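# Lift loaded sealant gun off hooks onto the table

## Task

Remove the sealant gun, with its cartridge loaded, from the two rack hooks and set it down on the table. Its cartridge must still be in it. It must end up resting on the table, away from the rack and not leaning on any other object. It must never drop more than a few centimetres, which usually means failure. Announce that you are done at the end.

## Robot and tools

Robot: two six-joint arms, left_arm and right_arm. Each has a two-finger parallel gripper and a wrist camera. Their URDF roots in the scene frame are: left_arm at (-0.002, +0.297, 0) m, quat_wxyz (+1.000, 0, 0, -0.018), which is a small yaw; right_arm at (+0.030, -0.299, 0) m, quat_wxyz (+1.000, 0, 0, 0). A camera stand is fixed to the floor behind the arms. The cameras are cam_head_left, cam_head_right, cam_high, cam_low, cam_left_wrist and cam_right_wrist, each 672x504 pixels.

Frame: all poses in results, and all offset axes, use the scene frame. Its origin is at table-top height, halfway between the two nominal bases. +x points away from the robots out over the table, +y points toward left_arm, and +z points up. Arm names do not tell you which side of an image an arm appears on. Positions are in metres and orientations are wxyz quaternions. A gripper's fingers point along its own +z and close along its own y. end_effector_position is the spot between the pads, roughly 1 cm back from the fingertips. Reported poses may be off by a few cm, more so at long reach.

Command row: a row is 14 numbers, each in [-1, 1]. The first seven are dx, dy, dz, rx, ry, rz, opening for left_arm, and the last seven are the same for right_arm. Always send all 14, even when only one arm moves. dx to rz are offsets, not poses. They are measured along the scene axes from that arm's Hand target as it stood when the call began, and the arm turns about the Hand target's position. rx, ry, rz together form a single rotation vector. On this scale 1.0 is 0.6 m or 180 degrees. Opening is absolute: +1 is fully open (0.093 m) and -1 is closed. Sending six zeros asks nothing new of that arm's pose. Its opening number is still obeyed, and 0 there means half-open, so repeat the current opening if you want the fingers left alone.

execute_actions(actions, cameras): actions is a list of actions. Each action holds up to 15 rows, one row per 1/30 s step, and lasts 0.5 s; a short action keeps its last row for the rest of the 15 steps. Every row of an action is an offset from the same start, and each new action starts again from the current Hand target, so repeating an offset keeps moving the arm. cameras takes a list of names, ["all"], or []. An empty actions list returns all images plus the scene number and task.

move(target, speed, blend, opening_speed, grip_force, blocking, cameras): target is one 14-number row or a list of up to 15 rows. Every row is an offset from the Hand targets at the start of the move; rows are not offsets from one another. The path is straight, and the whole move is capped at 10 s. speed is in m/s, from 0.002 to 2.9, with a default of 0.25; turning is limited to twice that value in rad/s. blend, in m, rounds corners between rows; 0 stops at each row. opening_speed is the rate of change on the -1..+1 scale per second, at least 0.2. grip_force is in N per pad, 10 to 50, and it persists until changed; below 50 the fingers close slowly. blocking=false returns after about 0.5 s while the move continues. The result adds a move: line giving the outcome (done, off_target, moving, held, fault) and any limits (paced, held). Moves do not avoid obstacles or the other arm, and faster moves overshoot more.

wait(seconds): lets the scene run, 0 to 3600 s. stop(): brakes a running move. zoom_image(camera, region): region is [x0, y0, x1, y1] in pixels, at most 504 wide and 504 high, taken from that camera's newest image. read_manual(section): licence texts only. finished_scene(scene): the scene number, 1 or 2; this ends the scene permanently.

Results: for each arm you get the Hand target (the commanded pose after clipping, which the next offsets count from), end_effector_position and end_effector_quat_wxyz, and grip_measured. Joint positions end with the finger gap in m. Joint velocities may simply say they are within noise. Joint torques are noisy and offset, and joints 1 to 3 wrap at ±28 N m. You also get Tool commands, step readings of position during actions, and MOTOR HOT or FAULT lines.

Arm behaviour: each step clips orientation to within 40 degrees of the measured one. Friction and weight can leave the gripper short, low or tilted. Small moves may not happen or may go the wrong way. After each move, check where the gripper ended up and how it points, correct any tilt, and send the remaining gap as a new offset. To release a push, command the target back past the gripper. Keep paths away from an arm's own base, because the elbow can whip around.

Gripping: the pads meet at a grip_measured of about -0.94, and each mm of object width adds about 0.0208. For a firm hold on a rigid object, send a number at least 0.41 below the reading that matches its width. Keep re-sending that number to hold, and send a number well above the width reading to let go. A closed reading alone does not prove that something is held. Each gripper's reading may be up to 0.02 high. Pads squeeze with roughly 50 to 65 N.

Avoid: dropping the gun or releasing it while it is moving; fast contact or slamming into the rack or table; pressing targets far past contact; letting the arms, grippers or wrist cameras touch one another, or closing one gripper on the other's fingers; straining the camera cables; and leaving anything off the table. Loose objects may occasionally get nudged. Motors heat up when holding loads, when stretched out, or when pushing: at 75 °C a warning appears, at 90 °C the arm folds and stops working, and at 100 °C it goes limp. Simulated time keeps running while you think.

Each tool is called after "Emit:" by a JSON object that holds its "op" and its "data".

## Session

Emit:
{"op": "execute_actions", "data": {"actions": []}}

Emit:
{"op": "zoom_image", "data": {"camera": "cam_head_left", "region": [220, 120, 500, 260]}}

Emit:
{"op": "zoom_image", "data": {"camera": "cam_low", "region": [400, 0, 672, 300]}}

Scene clock: 0.00 s.
left_arm: end_effector_position=(+0.3854, +0.3079, +0.0878) grip_measured=+1.000 end_effector_quat_wxyz=(+0.551, -0.043, +0.831, +0.060) | right_arm: end_effector_position=(+0.4029, -0.3216, +0.0708) grip_measured=+1.000 end_effector_quat_wxyz=(+0.545, +0.081, +0.834, -0.029)
Joint positions: left_arm=[-0.022 1.52 0.394 0.722 -0.203 -0.029 0.093] | right_arm=[0.004 1.534 0.324 0.789 0.141 0.105 0.093]
Joint velocities: within noise
Joint torques (N m): no reading
Heat: left arm: 35 °C; right arm: 36 °C.
Hand target: left_arm +0.3898, +0.3077, +0.0971; +0.563, -0.045, +0.823, +0.059 | right_arm +0.4071, -0.3217, +0.0791; +0.556, +0.081, +0.827, -0.028
Tool commands: left_gripper/opening=+1.0 right_gripper/opening=+1.0

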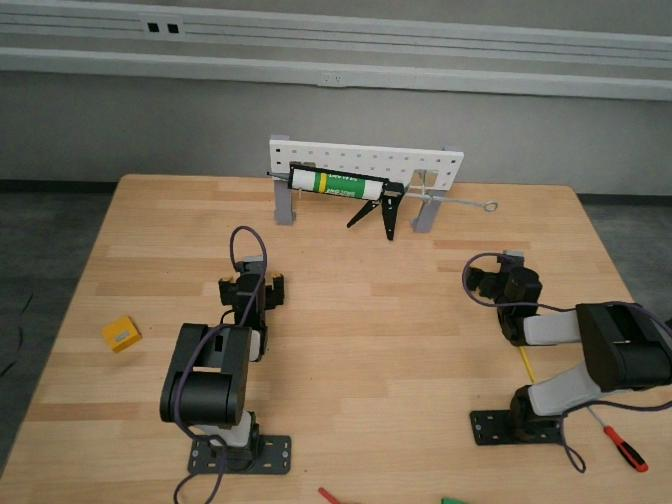

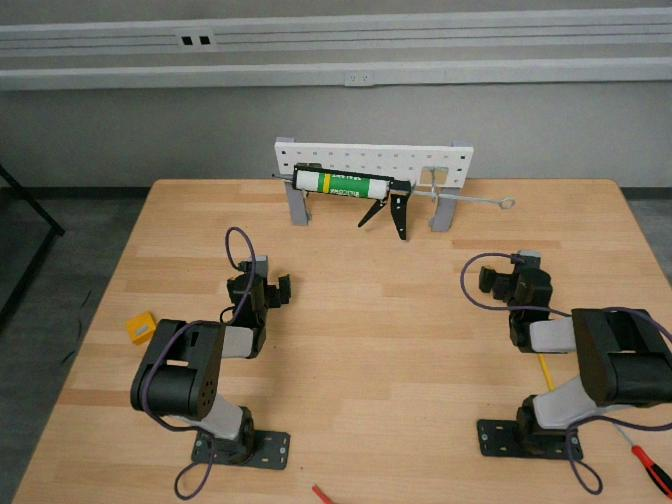

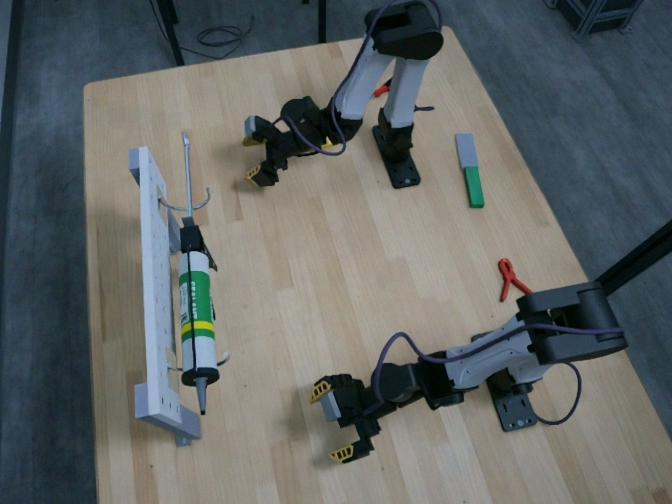

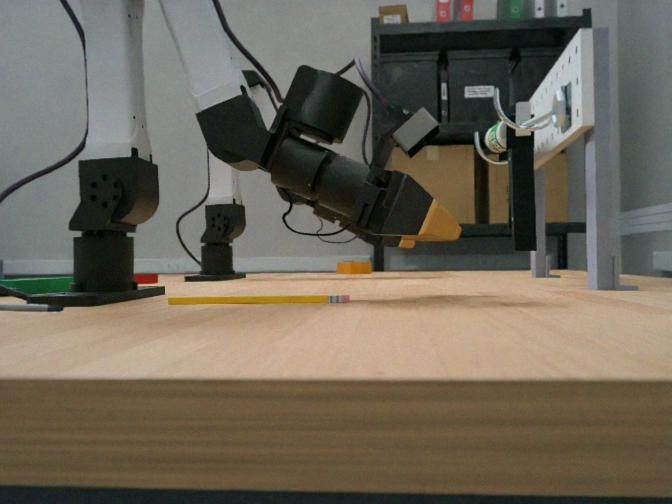

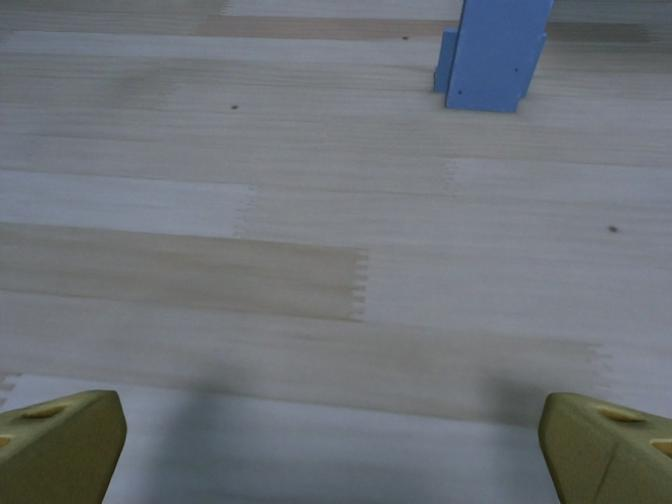

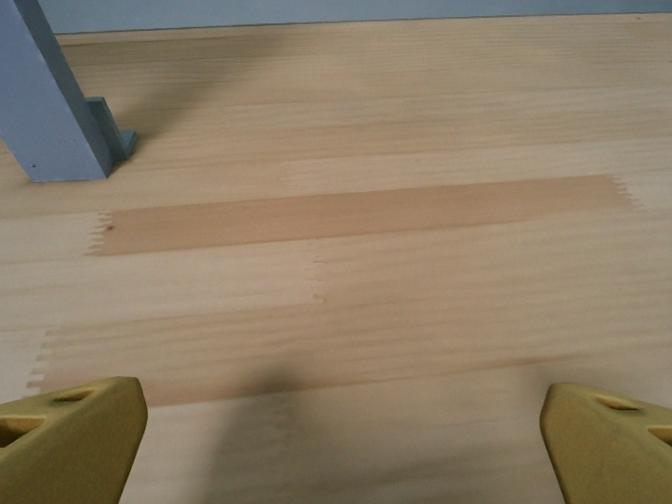

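Scaled by 1.800.

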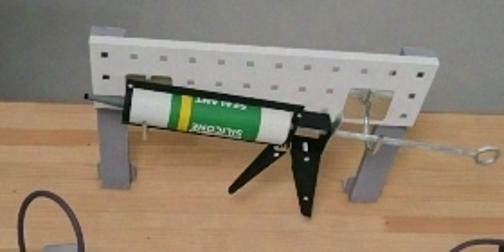

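Scaled by 1.680.

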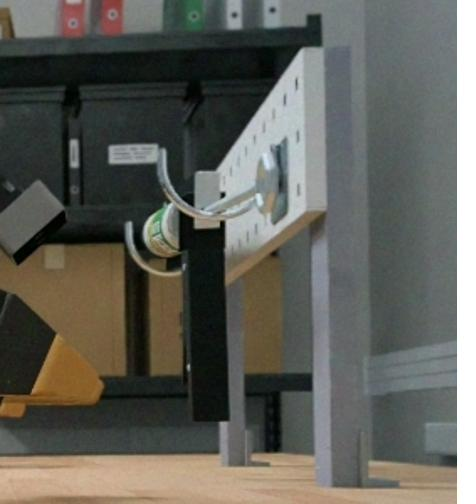

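Emit:
{"op": "move", "data": {"target": [0,-0.463,0.23,-0.499,-0.1297,0.0556,1,0.0215,0.186,0.268,0.468,-0.1338,-0.057,0.3], "speed": 0.3, "cameras": ["all"]}}

Scene clock: 4.47 s.
left_arm: end_effector_position=(+0.3868, +0.0347, +0.2199) grip_measured=+1.000 end_effector_quat_wxyz=(+0.500, -0.493, +0.524, -0.482) | right_arm: end_effector_position=(+0.4147, -0.2130, +0.2211) grip_measured=+0.303 end_effector_quat_wxyz=(+0.493, +0.504, +0.521, +0.481)
Joint positions: left_arm=[-0.831 1.724 0.872 0.799 -0.854 -1.561 0.093] | right_arm=[0.378 1.28 0.486 0.739 0.372 1.563 0.06]
Joint torques (N m): left_arm=[-0.92 -6.19 8.46 1.78 -0.27 -0.06] | right_arm=[0.65 -3.47 9.36 2.74 0.12 0.09]
Heat: left arm: 36 °C; right arm: 36 °C.
Hand target: left_arm +0.3899, +0.0299, +0.2351; +0.500, -0.500, +0.500, -0.500 | right_arm +0.4200, -0.2100, +0.2398; +0.500, +0.500, +0.500, +0.500
Off the commanded pose: left_arm 0.016 m, 3 deg | right_arm 0.020 m, 3 deg.
move: off_target (left_arm, right_arm)

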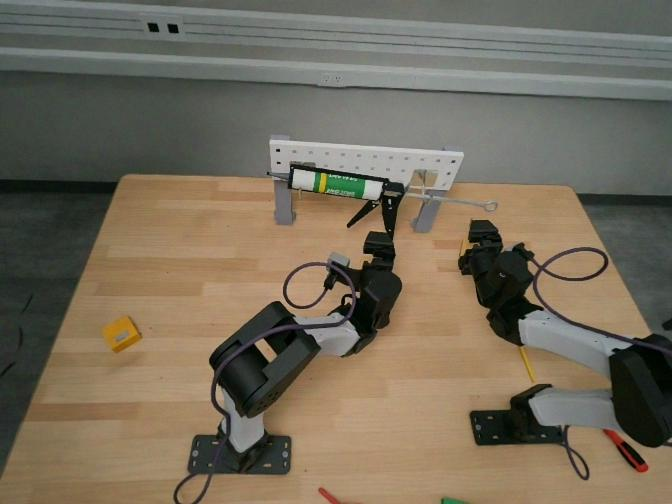

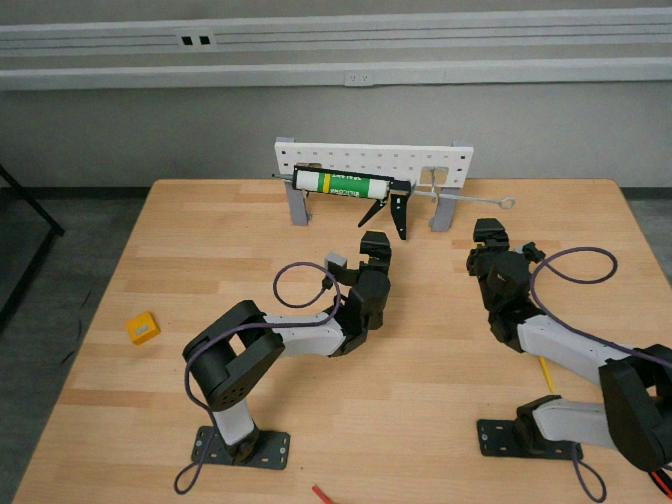

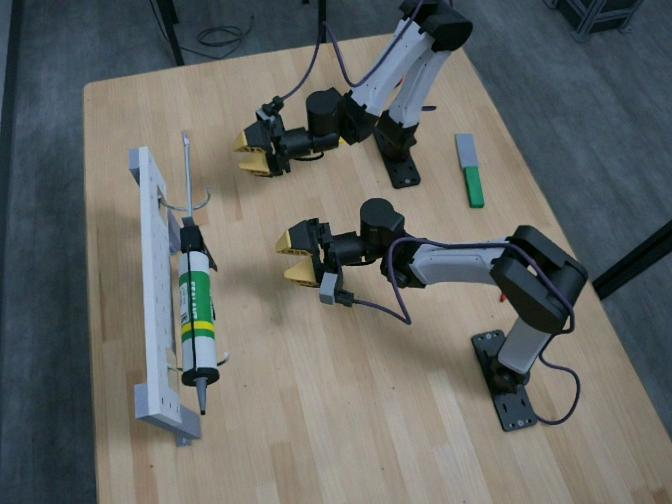

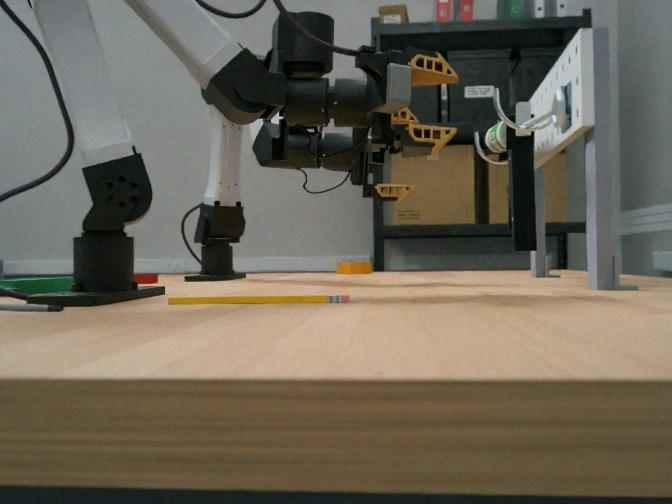

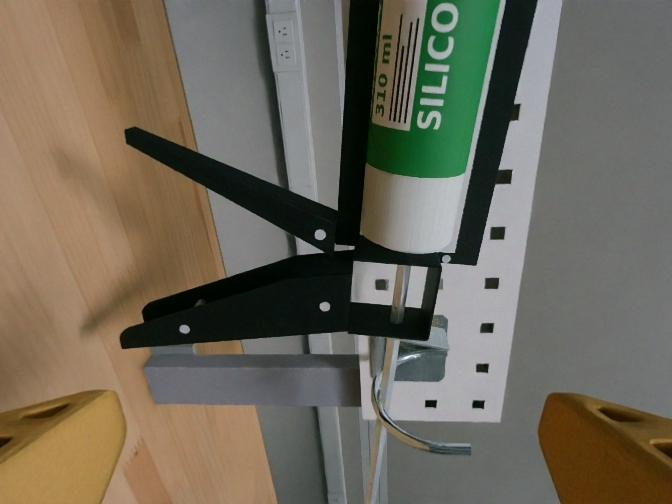

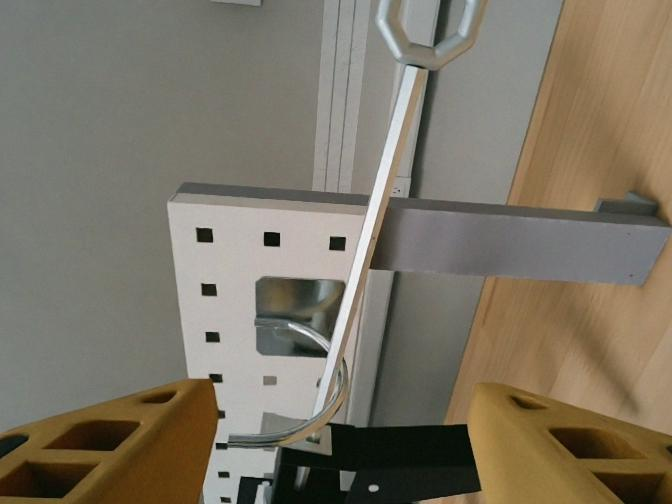

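Emit:
{"op": "move", "data": {"target": [0.075,0.07,0.053,0.033,0,0,1,0.1,0.078,0.004,0.033,0,0,0.3], "speed": 0.2, "cameras": ["cam_left_wrist","cam_right_wrist","cam_low","cam_high"]}}

Scene clock: 8.23 s.
left_arm: end_effector_position=(+0.4308, +0.0716, +0.2400) grip_measured=+1.000 end_effector_quat_wxyz=(+0.519, -0.477, +0.543, -0.455) | right_arm: end_effector_position=(+0.4746, -0.1663, +0.2252) grip_measured=+0.303 end_effector_quat_wxyz=(+0.468, +0.529, +0.494, +0.507)
Joint positions: left_arm=[-0.67 1.697 0.948 0.689 -0.706 -1.48 0.093] | right_arm=[0.447 1.581 0.751 0.777 0.439 1.667 0.06]
Joint torques (N m): left_arm=[0.43 -9.14 8.95 1.67 0.02 0.18] | right_arm=[0.5 -5.83 9.14 2.69 0.17 0.09]
Heat: left arm: 37 °C; right arm: 37 °C.
Hand target: left_arm +0.4348, +0.0720, +0.2670; +0.526, -0.473, +0.525, -0.473 | right_arm +0.4799, -0.1631, +0.2423; +0.473, +0.525, +0.474, +0.525
Off the commanded pose: left_arm 0.027 m, 3 deg | right_arm 0.018 m, 3 deg.
move: off_target (left_arm, right_arm)
Images, in order (width x height): cam_high 672x504, cam_low 672x504, cam_left_wrist 672x504, cam_right_wrist 672x504.

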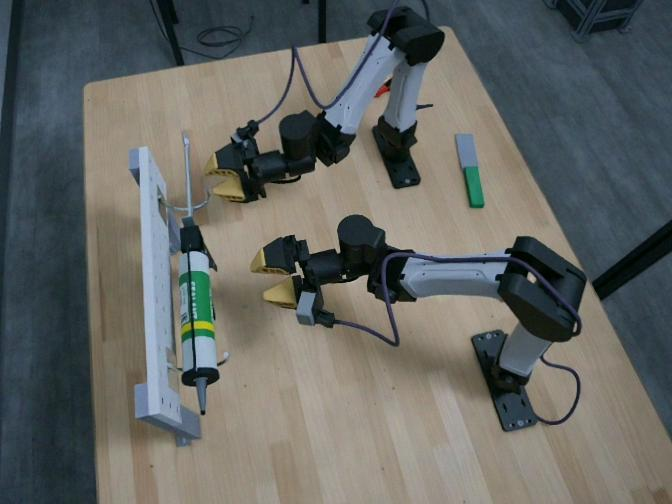

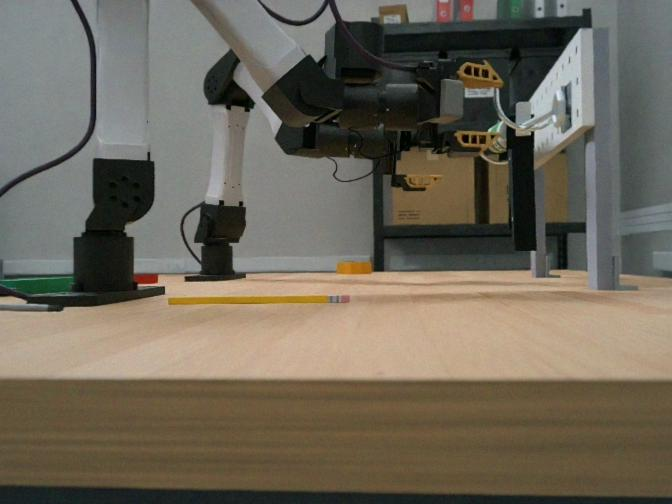

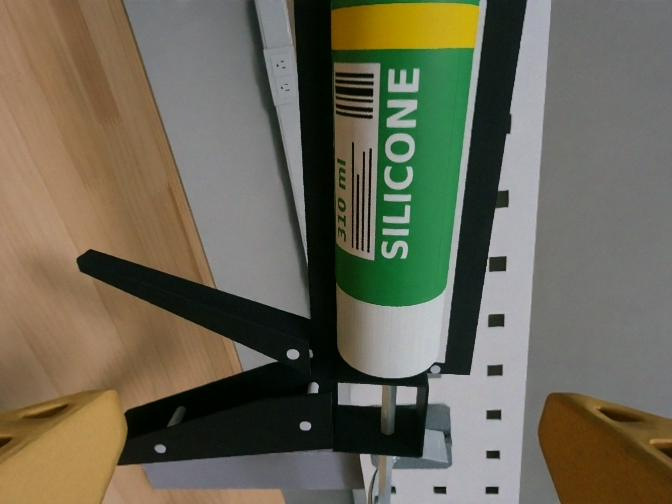

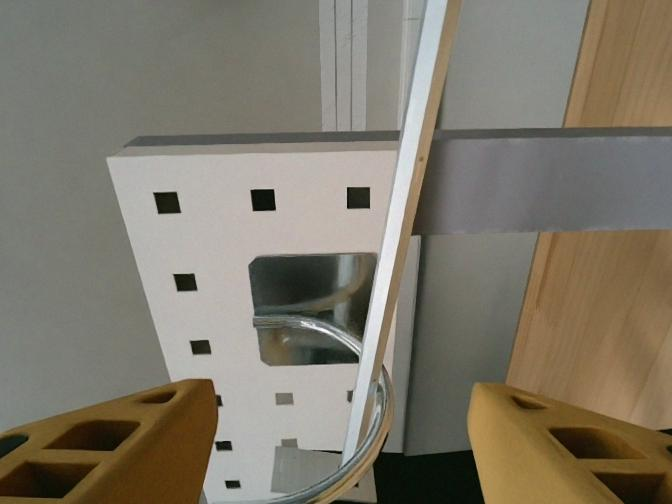

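Emit:
{"op": "move", "data": {"target": [0.075,0.0,0.01,0,-0.012,0,1,0.0,-0.042,-0.035,0.025,-0.012,0,0.3], "speed": 0.15, "cameras": ["cam_left_wrist","cam_right_wrist","cam_low","cam_high"]}}

Scene clock: 11.20 s.
left_arm: end_effector_position=(+0.4732, +0.0744, +0.2562) grip_measured=+1.000 end_effector_quat_wxyz=(+0.529, -0.471, +0.529, -0.468) | right_arm: end_effector_position=(+0.4799, -0.1860, +0.2223) grip_measured=+0.303 end_effector_quat_wxyz=(+0.462, +0.534, +0.449, +0.548)
Joint positions: left_arm=[-0.592 1.8 1.091 0.706 -0.631 -1.454 0.093] | right_arm=[0.384 1.629 0.695 0.963 0.384 1.73 0.06]
Joint torques (N m): left_arm=[0.18 -7.27 9.1 1.83 0.06 0.19] | right_arm=[-0.88 -6.01 5.05 2.66 -0.01 0.07]
Heat: left arm: 38 °C; right arm: 37 °C.
Hand target: left_arm +0.4799, +0.0719, +0.2730; +0.535, -0.464, +0.515, -0.482 | right_arm +0.4799, -0.1884, +0.2212; +0.461, +0.534, +0.444, +0.553
Off the commanded pose: left_arm 0.018 m, 2 deg | right_arm 0.003 m, 1 deg.
move: off_target (left_arm)
Images, in order (width x height): cam_high 672x504, cam_low 672x504, cam_left_wrist 672x504, cam_right_wrist 672x504.

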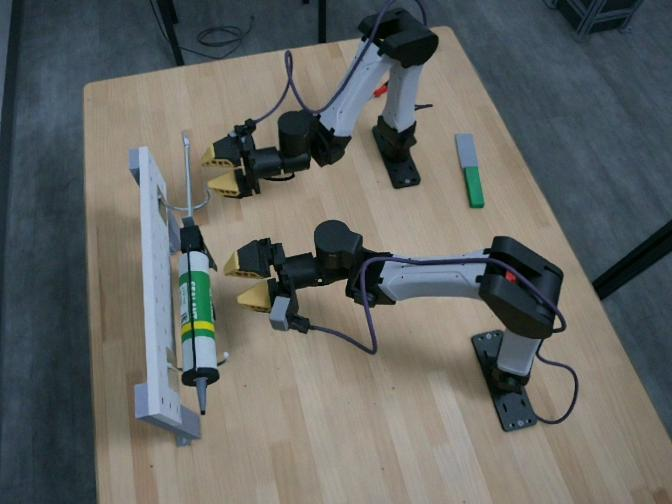

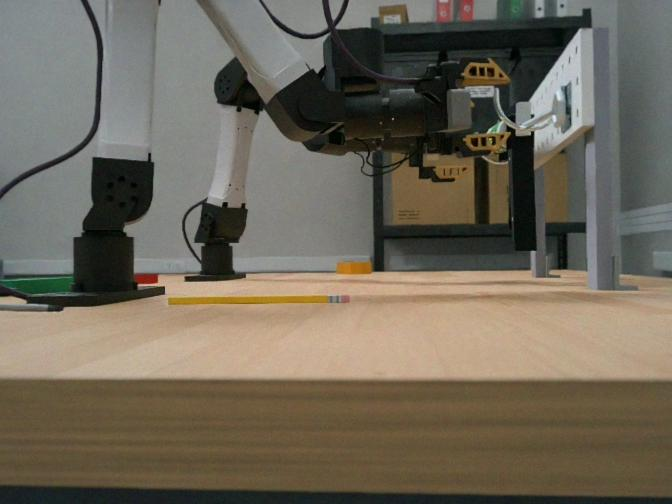

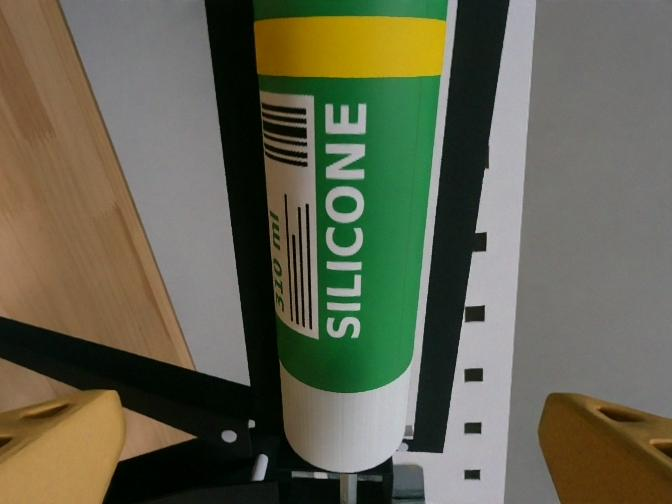

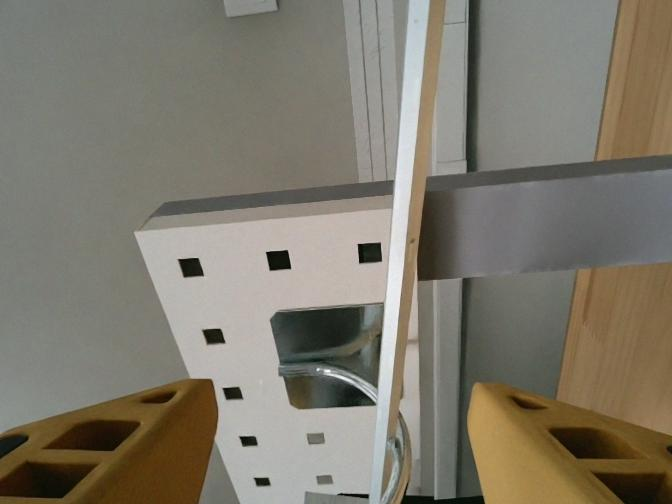

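Emit:
{"op": "move", "data": {"target": [0.038,-0.002,0.008,0,0,0,1,0.035,-0.003,-0.014,0,0,0,0.3], "speed": 0.12, "cameras": ["cam_left_wrist","cam_right_wrist"]}}

Scene clock: 12.90 s.
left_arm: end_effector_position=(+0.4964, +0.0731, +0.2647) grip_measured=+1.000 end_effector_quat_wxyz=(+0.530, -0.470, +0.523, -0.474) | right_arm: end_effector_position=(+0.4939, -0.1905, +0.1977) grip_measured=+0.303 end_effector_quat_wxyz=(+0.457, +0.541, +0.461, +0.535)
Joint positions: left_arm=[-0.561 1.86 1.192 0.683 -0.6 -1.454 0.093] | right_arm=[0.355 1.717 0.714 0.993 0.355 1.731 0.06]
Joint torques (N m): left_arm=[0.13 -7.83 9.29 1.7 0.09 0.17] | right_arm=[-0.75 -6.34 8.28 2.7 -0.03 0.09]
Heat: left arm: 38 °C; right arm: 37 °C.
Hand target: left_arm +0.5027, +0.0708, +0.2778; +0.535, -0.464, +0.515, -0.482 | right_arm +0.5009, -0.1901, +0.2129; +0.461, +0.534, +0.444, +0.553
Off the commanded pose: left_arm 0.015 m, 2 deg | right_arm 0.017 m, 3 deg.
move: off_target (left_arm, right_arm)

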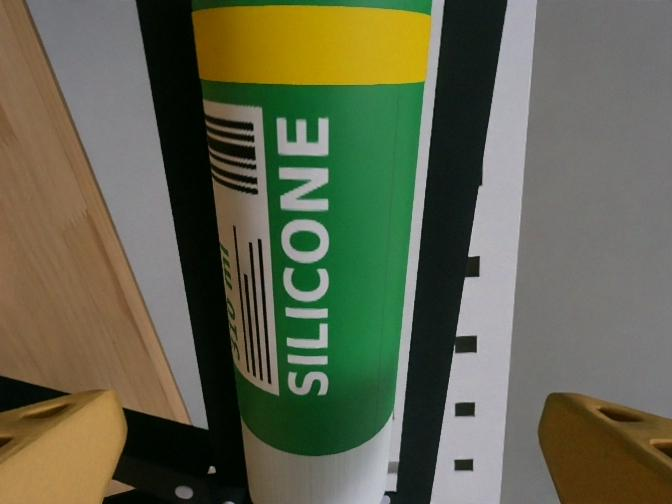

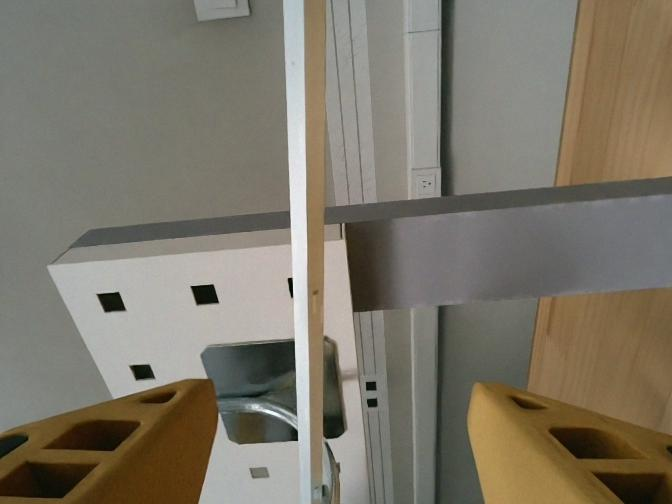

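Emit:
{"op": "move", "data": {"target": [0.058,-0.001,-0.009,0,0,0,1,0.055,0.0,0.015,0,0,0,0.3], "speed": 0.1, "cameras": ["cam_left_wrist","cam_right_wrist","cam_high"]}}

Scene clock: 14.30 s.
left_arm: end_effector_position=(+0.5313, +0.0724, +0.2599) grip_measured=+1.000 end_effector_quat_wxyz=(+0.531, -0.470, +0.522, -0.474) | right_arm: end_effector_position=(+0.5274, -0.1898, +0.2123) grip_measured=+0.303 end_effector_quat_wxyz=(+0.460, +0.536, +0.453, +0.544)
Joint positions: left_arm=[-0.516 1.971 1.324 0.661 -0.557 -1.454 0.093] | right_arm=[0.323 1.797 0.859 0.954 0.323 1.732 0.06]
Joint torques (N m): left_arm=[0.05 -8.79 9.32 1.69 0.08 0.15] | right_arm=[-0.79 -7.16 8.76 2.39 -0.04 0.03]
Heat: left arm: 38 °C; right arm: 37 °C.
Hand target: left_arm +0.5375, +0.0702, +0.2724; +0.535, -0.464, +0.515, -0.482 | right_arm +0.5339, -0.1901, +0.2218; +0.461, +0.534, +0.444, +0.553
Off the commanded pose: left_arm 0.014 m, 2 deg | right_arm 0.012 m, 2 deg.
move: off_target (left_arm, right_arm)
Images, in order (width x height): cam_high 672x504, cam_left_wrist 672x504, cam_right_wrist 672x504.

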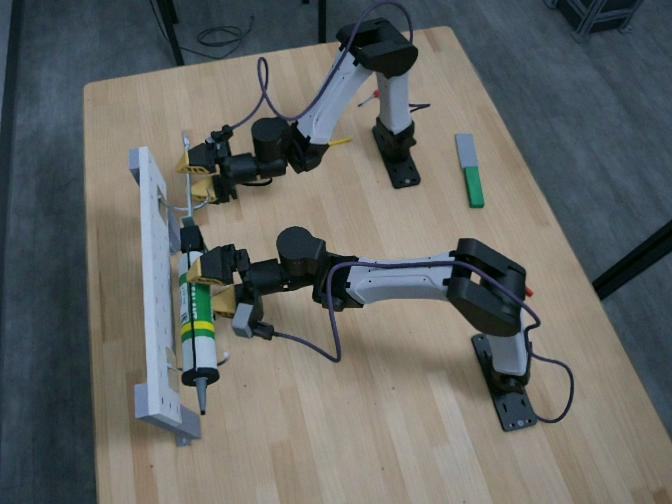

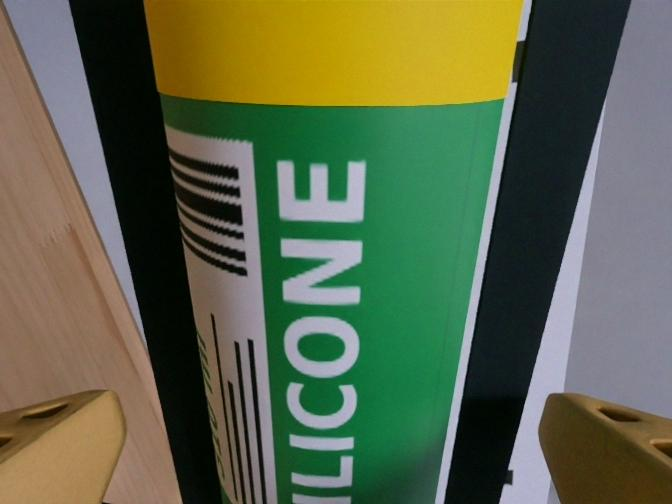

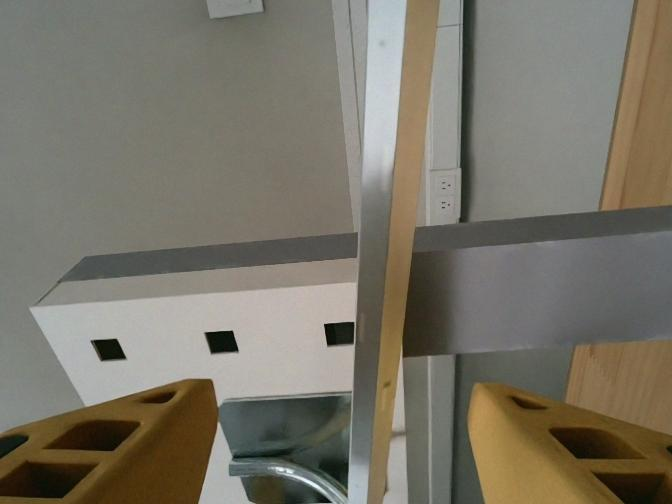

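Emit:
{"op": "move", "data": {"target": [0,0,0,0,0,0,0.1,0.005,0.0,-0.024,0,0,0,0.3], "speed": 0.1, "opening_speed": 0.7, "grip_force": 50, "cameras": ["cam_left_wrist","cam_right_wrist"]}}

Scene clock: 16.30 s.
left_arm: end_effector_position=(+0.5323, +0.0716, +0.2684) grip_measured=+0.242 end_effector_quat_wxyz=(+0.533, -0.468, +0.513, -0.483) | right_arm: end_effector_position=(+0.5318, -0.1893, +0.1953) grip_measured=+0.303 end_effector_quat_wxyz=(+0.457, +0.540, +0.459, +0.537)
Joint positions: left_arm=[-0.516 1.972 1.336 0.677 -0.555 -1.454 0.057] | right_arm=[0.32 1.846 0.859 0.983 0.32 1.733 0.06]
Joint torques (N m): left_arm=[0.08 -8.59 8.62 1.54 0.07 0.15] | right_arm=[-0.79 -7.68 7.53 2.72 -0.01 0.06]
Heat: left arm: 39 °C; right arm: 38 °C.
Hand target: left_arm +0.5375, +0.0702, +0.2724; +0.535, -0.464, +0.515, -0.482 | right_arm +0.5369, -0.1901, +0.2075; +0.461, +0.534, +0.444, +0.553
Off the commanded pose: left_arm 0.007 m, 1 deg | right_arm 0.013 m, 3 deg.
move: off_target (right_arm)

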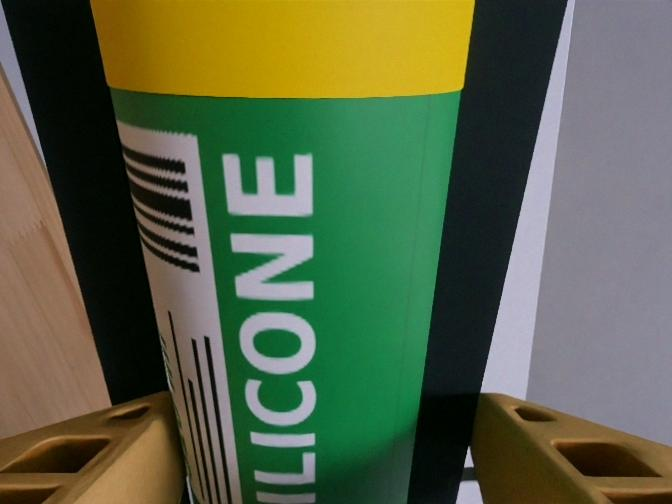

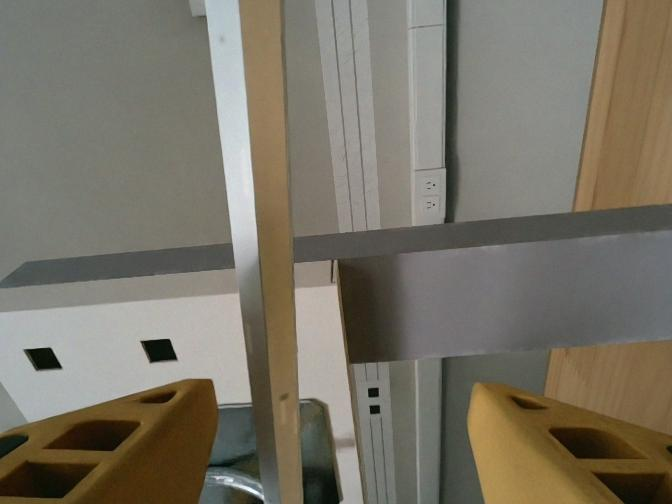

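Emit:
{"op": "move", "data": {"target": [0,0,0,0,0,0,0.1,0.0,0.0,0.03,0,0,0,0.3], "speed": 0.1, "cameras": ["cam_right_wrist"]}}

Scene clock: 17.63 s.
left_arm: end_effector_position=(+0.5323, +0.0716, +0.2684) grip_measured=+0.230 end_effector_quat_wxyz=(+0.533, -0.468, +0.513, -0.483) | right_arm: end_effector_position=(+0.5333, -0.1888, +0.1992) grip_measured=+0.303 end_effector_quat_wxyz=(+0.456, +0.542, +0.463, +0.533)
Joint positions: left_arm=[-0.516 1.972 1.336 0.677 -0.555 -1.454 0.056] | right_arm=[0.32 1.831 0.876 0.936 0.32 1.733 0.06]
Joint torques (N m): left_arm=[0.08 -8.59 8.62 1.54 0.07 0.15] | right_arm=[-0.64 -10.5 8.51 2.42 -0.05 0.06]
Heat: left arm: 39 °C; right arm: 38 °C.
Hand target: left_arm +0.5375, +0.0702, +0.2723; +0.535, -0.464, +0.515, -0.482 | right_arm +0.5369, -0.1902, +0.2256; +0.461, +0.534, +0.444, +0.553
Off the commanded pose: left_arm 0.007 m, 1 deg | right_arm 0.027 m, 3 deg.
move: off_target (right_arm)

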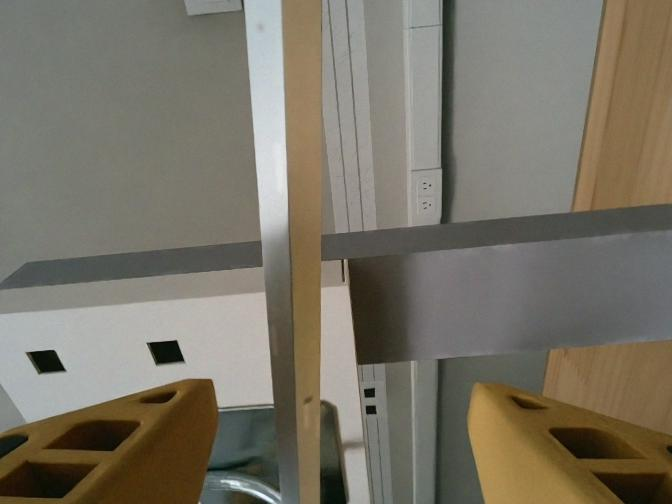

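Emit:
{"op": "move", "data": {"target": [0,0,0,0,0,0,0.1,0.0,0.0,0.02,0,0,0,0.3], "speed": 0.1, "cameras": ["cam_right_wrist"]}}

Scene clock: 18.70 s.
left_arm: end_effector_position=(+0.5323, +0.0716, +0.2684) grip_measured=+0.230 end_effector_quat_wxyz=(+0.533, -0.468, +0.513, -0.483) | right_arm: end_effector_position=(+0.5336, -0.1886, +0.2121) grip_measured=+0.303 end_effector_quat_wxyz=(+0.456, +0.542, +0.462, +0.534)
Joint positions: left_arm=[-0.516 1.972 1.336 0.677 -0.555 -1.454 0.056] | right_arm=[0.32 1.799 0.898 0.886 0.32 1.733 0.06]
Joint torques (N m): left_arm=[0.08 -8.59 8.62 1.54 0.08 0.15] | right_arm=[-0.84 -10.1 8.68 2.44 -0.06 0.09]
Heat: left arm: 40 °C; right arm: 39 °C.
Hand target: left_arm +0.5375, +0.0702, +0.2723; +0.535, -0.464, +0.515, -0.482 | right_arm +0.5369, -0.1901, +0.2375; +0.461, +0.534, +0.444, +0.553
Off the commanded pose: left_arm 0.007 m, 1 deg | right_arm 0.026 m, 3 deg.
move: off_target (right_arm)

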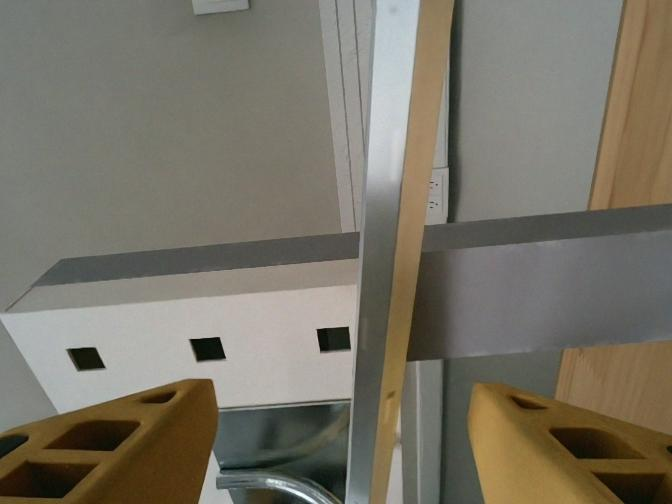

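Emit:
{"op": "move", "data": {"target": [0,0,0,0,0,0,0.1,0.0,0.0,-0.022,0,0,0,0.3], "speed": 0.1, "cameras": ["cam_right_wrist"]}}

Scene clock: 19.67 s.
left_arm: end_effector_position=(+0.5323, +0.0716, +0.2684) grip_measured=+0.230 end_effector_quat_wxyz=(+0.533, -0.468, +0.513, -0.483) | right_arm: end_effector_position=(+0.5336, -0.1886, +0.2181) grip_measured=+0.303 end_effector_quat_wxyz=(+0.459, +0.537, +0.455, +0.542)
Joint positions: left_arm=[-0.516 1.972 1.336 0.677 -0.555 -1.454 0.056] | right_arm=[0.32 1.799 0.898 0.911 0.32 1.733 0.06]
Joint torques (N m): left_arm=[0.08 -8.59 8.62 1.54 0.07 0.15] | right_arm=[-0.72 -7.28 7.13 2.73 -0.06 0.07]
Heat: left arm: 40 °C; right arm: 39 °C.
Hand target: left_arm +0.5375, +0.0702, +0.2723; +0.535, -0.464, +0.515, -0.482 | right_arm +0.5369, -0.1901, +0.2244; +0.461, +0.534, +0.444, +0.553
Off the commanded pose: left_arm 0.007 m, 1 deg | right_arm 0.007 m, 2 deg.
move: done

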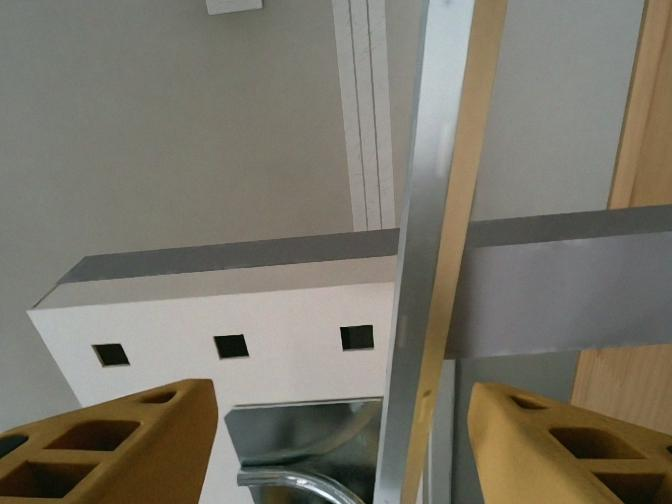

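Emit:
{"op": "move", "data": {"target": [0,0,0,0,0,0,0.1,0.0,0.0,-0.018,0,0,0,0.3], "speed": 0.1, "cameras": ["cam_right_wrist"]}}

Scene clock: 20.77 s.
left_arm: end_effector_position=(+0.5323, +0.0716, +0.2684) grip_measured=+0.230 end_effector_quat_wxyz=(+0.533, -0.468, +0.513, -0.483) | right_arm: end_effector_position=(+0.5364, -0.1877, +0.2136) grip_measured=+0.303 end_effector_quat_wxyz=(+0.461, +0.534, +0.450, +0.547)
Joint positions: left_arm=[-0.516 1.972 1.336 0.677 -0.555 -1.454 0.056] | right_arm=[0.32 1.83 0.898 0.957 0.32 1.733 0.06]
Joint torques (N m): left_arm=[0.08 -8.59 8.62 1.54 0.08 0.15] | right_arm=[-0.79 -7.38 5.5 2.7 -0.07 0.02]
Heat: left arm: 40 °C; right arm: 39 °C.
Hand target: left_arm +0.5375, +0.0702, +0.2723; +0.535, -0.464, +0.515, -0.482 | right_arm +0.5369, -0.1901, +0.2135; +0.461, +0.534, +0.444, +0.553
Off the commanded pose: left_arm 0.007 m, 1 deg | right_arm 0.003 m, 1 deg.
move: done

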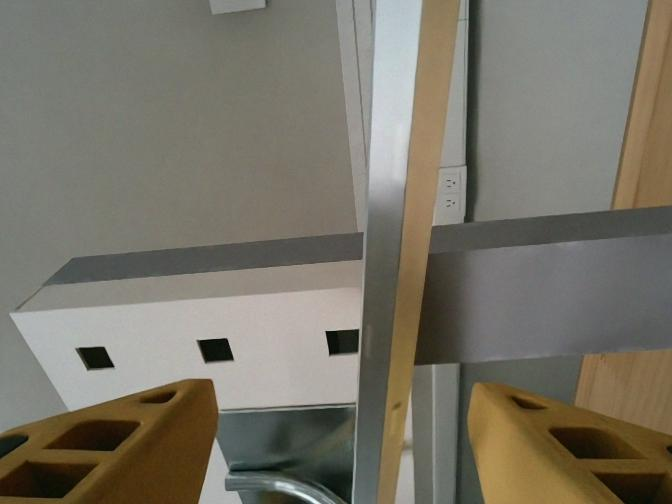

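Emit:
{"op": "move", "data": {"target": [0,0,0,0,0,0,0.1,0.0,0.0,-0.011,0,0,0,0.0], "speed": 0.1, "cameras": ["cam_right_wrist"]}}

Scene clock: 21.70 s.
left_arm: end_effector_position=(+0.5323, +0.0716, +0.2684) grip_measured=+0.230 end_effector_quat_wxyz=(+0.533, -0.468, +0.513, -0.483) | right_arm: end_effector_position=(+0.5370, -0.1875, +0.2077) grip_measured=+0.003 end_effector_quat_wxyz=(+0.461, +0.534, +0.450, +0.547)
Joint positions: left_arm=[-0.516 1.972 1.336 0.677 -0.555 -1.454 0.056] | right_arm=[0.32 1.848 0.891 0.984 0.32 1.733 0.045]
Joint torques (N m): left_arm=[0.06 -8.58 8.62 1.54 0.07 0.15] | right_arm=[-0.75 -7.32 5.18 2.73 -0.07 0.1]
Heat: left arm: 41 °C; right arm: 39 °C.
Hand target: left_arm +0.5375, +0.0702, +0.2723; +0.535, -0.464, +0.515, -0.482 | right_arm +0.5369, -0.1901, +0.2068; +0.461, +0.534, +0.444, +0.553
Off the commanded pose: left_arm 0.007 m, 1 deg | right_arm 0.003 m, 1 deg.
move: done

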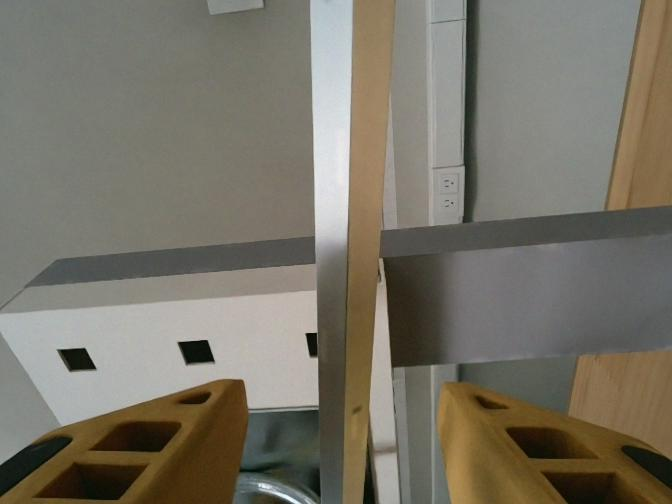

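Centered. Close the right gripper.

Emit:
{"op": "move", "data": {"target": [0,0,0,0,0,0,0.1,0.0,0.0,0,0,0,0,-1], "opening_speed": 0.9, "grip_force": [50,40], "cameras": ["cam_right_wrist","cam_left_wrist","cam_low"]}}

Scene clock: 24.50 s.
left_arm: end_effector_position=(+0.5323, +0.0716, +0.2684) grip_measured=+0.230 end_effector_quat_wxyz=(+0.533, -0.468, +0.513, -0.483) | right_arm: end_effector_position=(+0.5370, -0.1874, +0.2079) grip_measured=-0.915 end_effector_quat_wxyz=(+0.461, +0.534, +0.449, +0.548)
Joint positions: left_arm=[-0.516 1.972 1.336 0.677 -0.555 -1.454 0.056] | right_arm=[0.32 1.848 0.891 0.984 0.319 1.735 0.001]
Joint torques (N m): left_arm=[0.08 -8.59 8.62 1.54 0.08 0.15] | right_arm=[-0.58 -7.73 4.92 2.73 -0.08 0.06]
Heat: left arm: 41 °C; right arm: 40 °C.
Hand target: left_arm +0.5375, +0.0702, +0.2723; +0.535, -0.464, +0.515, -0.482 | right_arm +0.5369, -0.1902, +0.2068; +0.461, +0.534, +0.444, +0.553
Off the commanded pose: left_arm 0.007 m, 1 deg | right_arm 0.003 m, 1 deg.
grip_force (N): 50, 40
move: done
Images, in order (width x height): cam_low 672x504, cam_left_wrist 672x504, cam_right_wrist 672x504.

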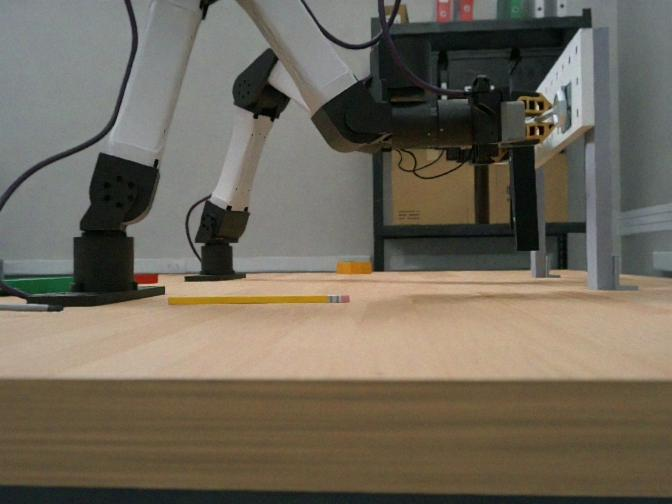

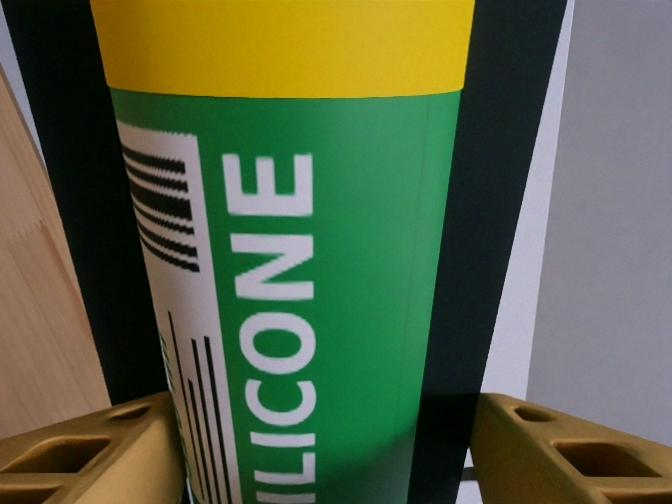

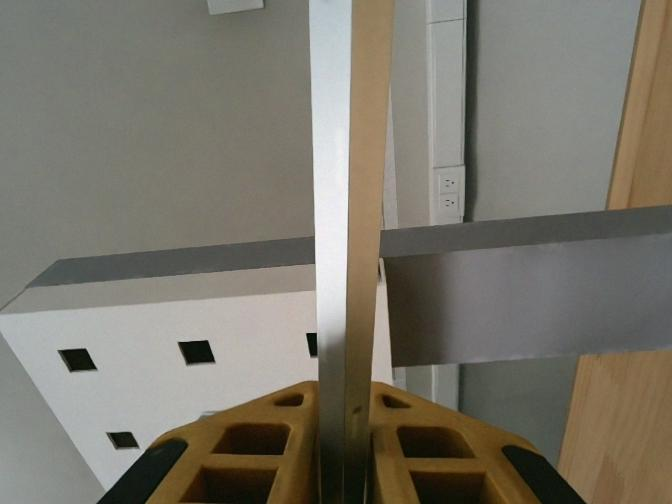

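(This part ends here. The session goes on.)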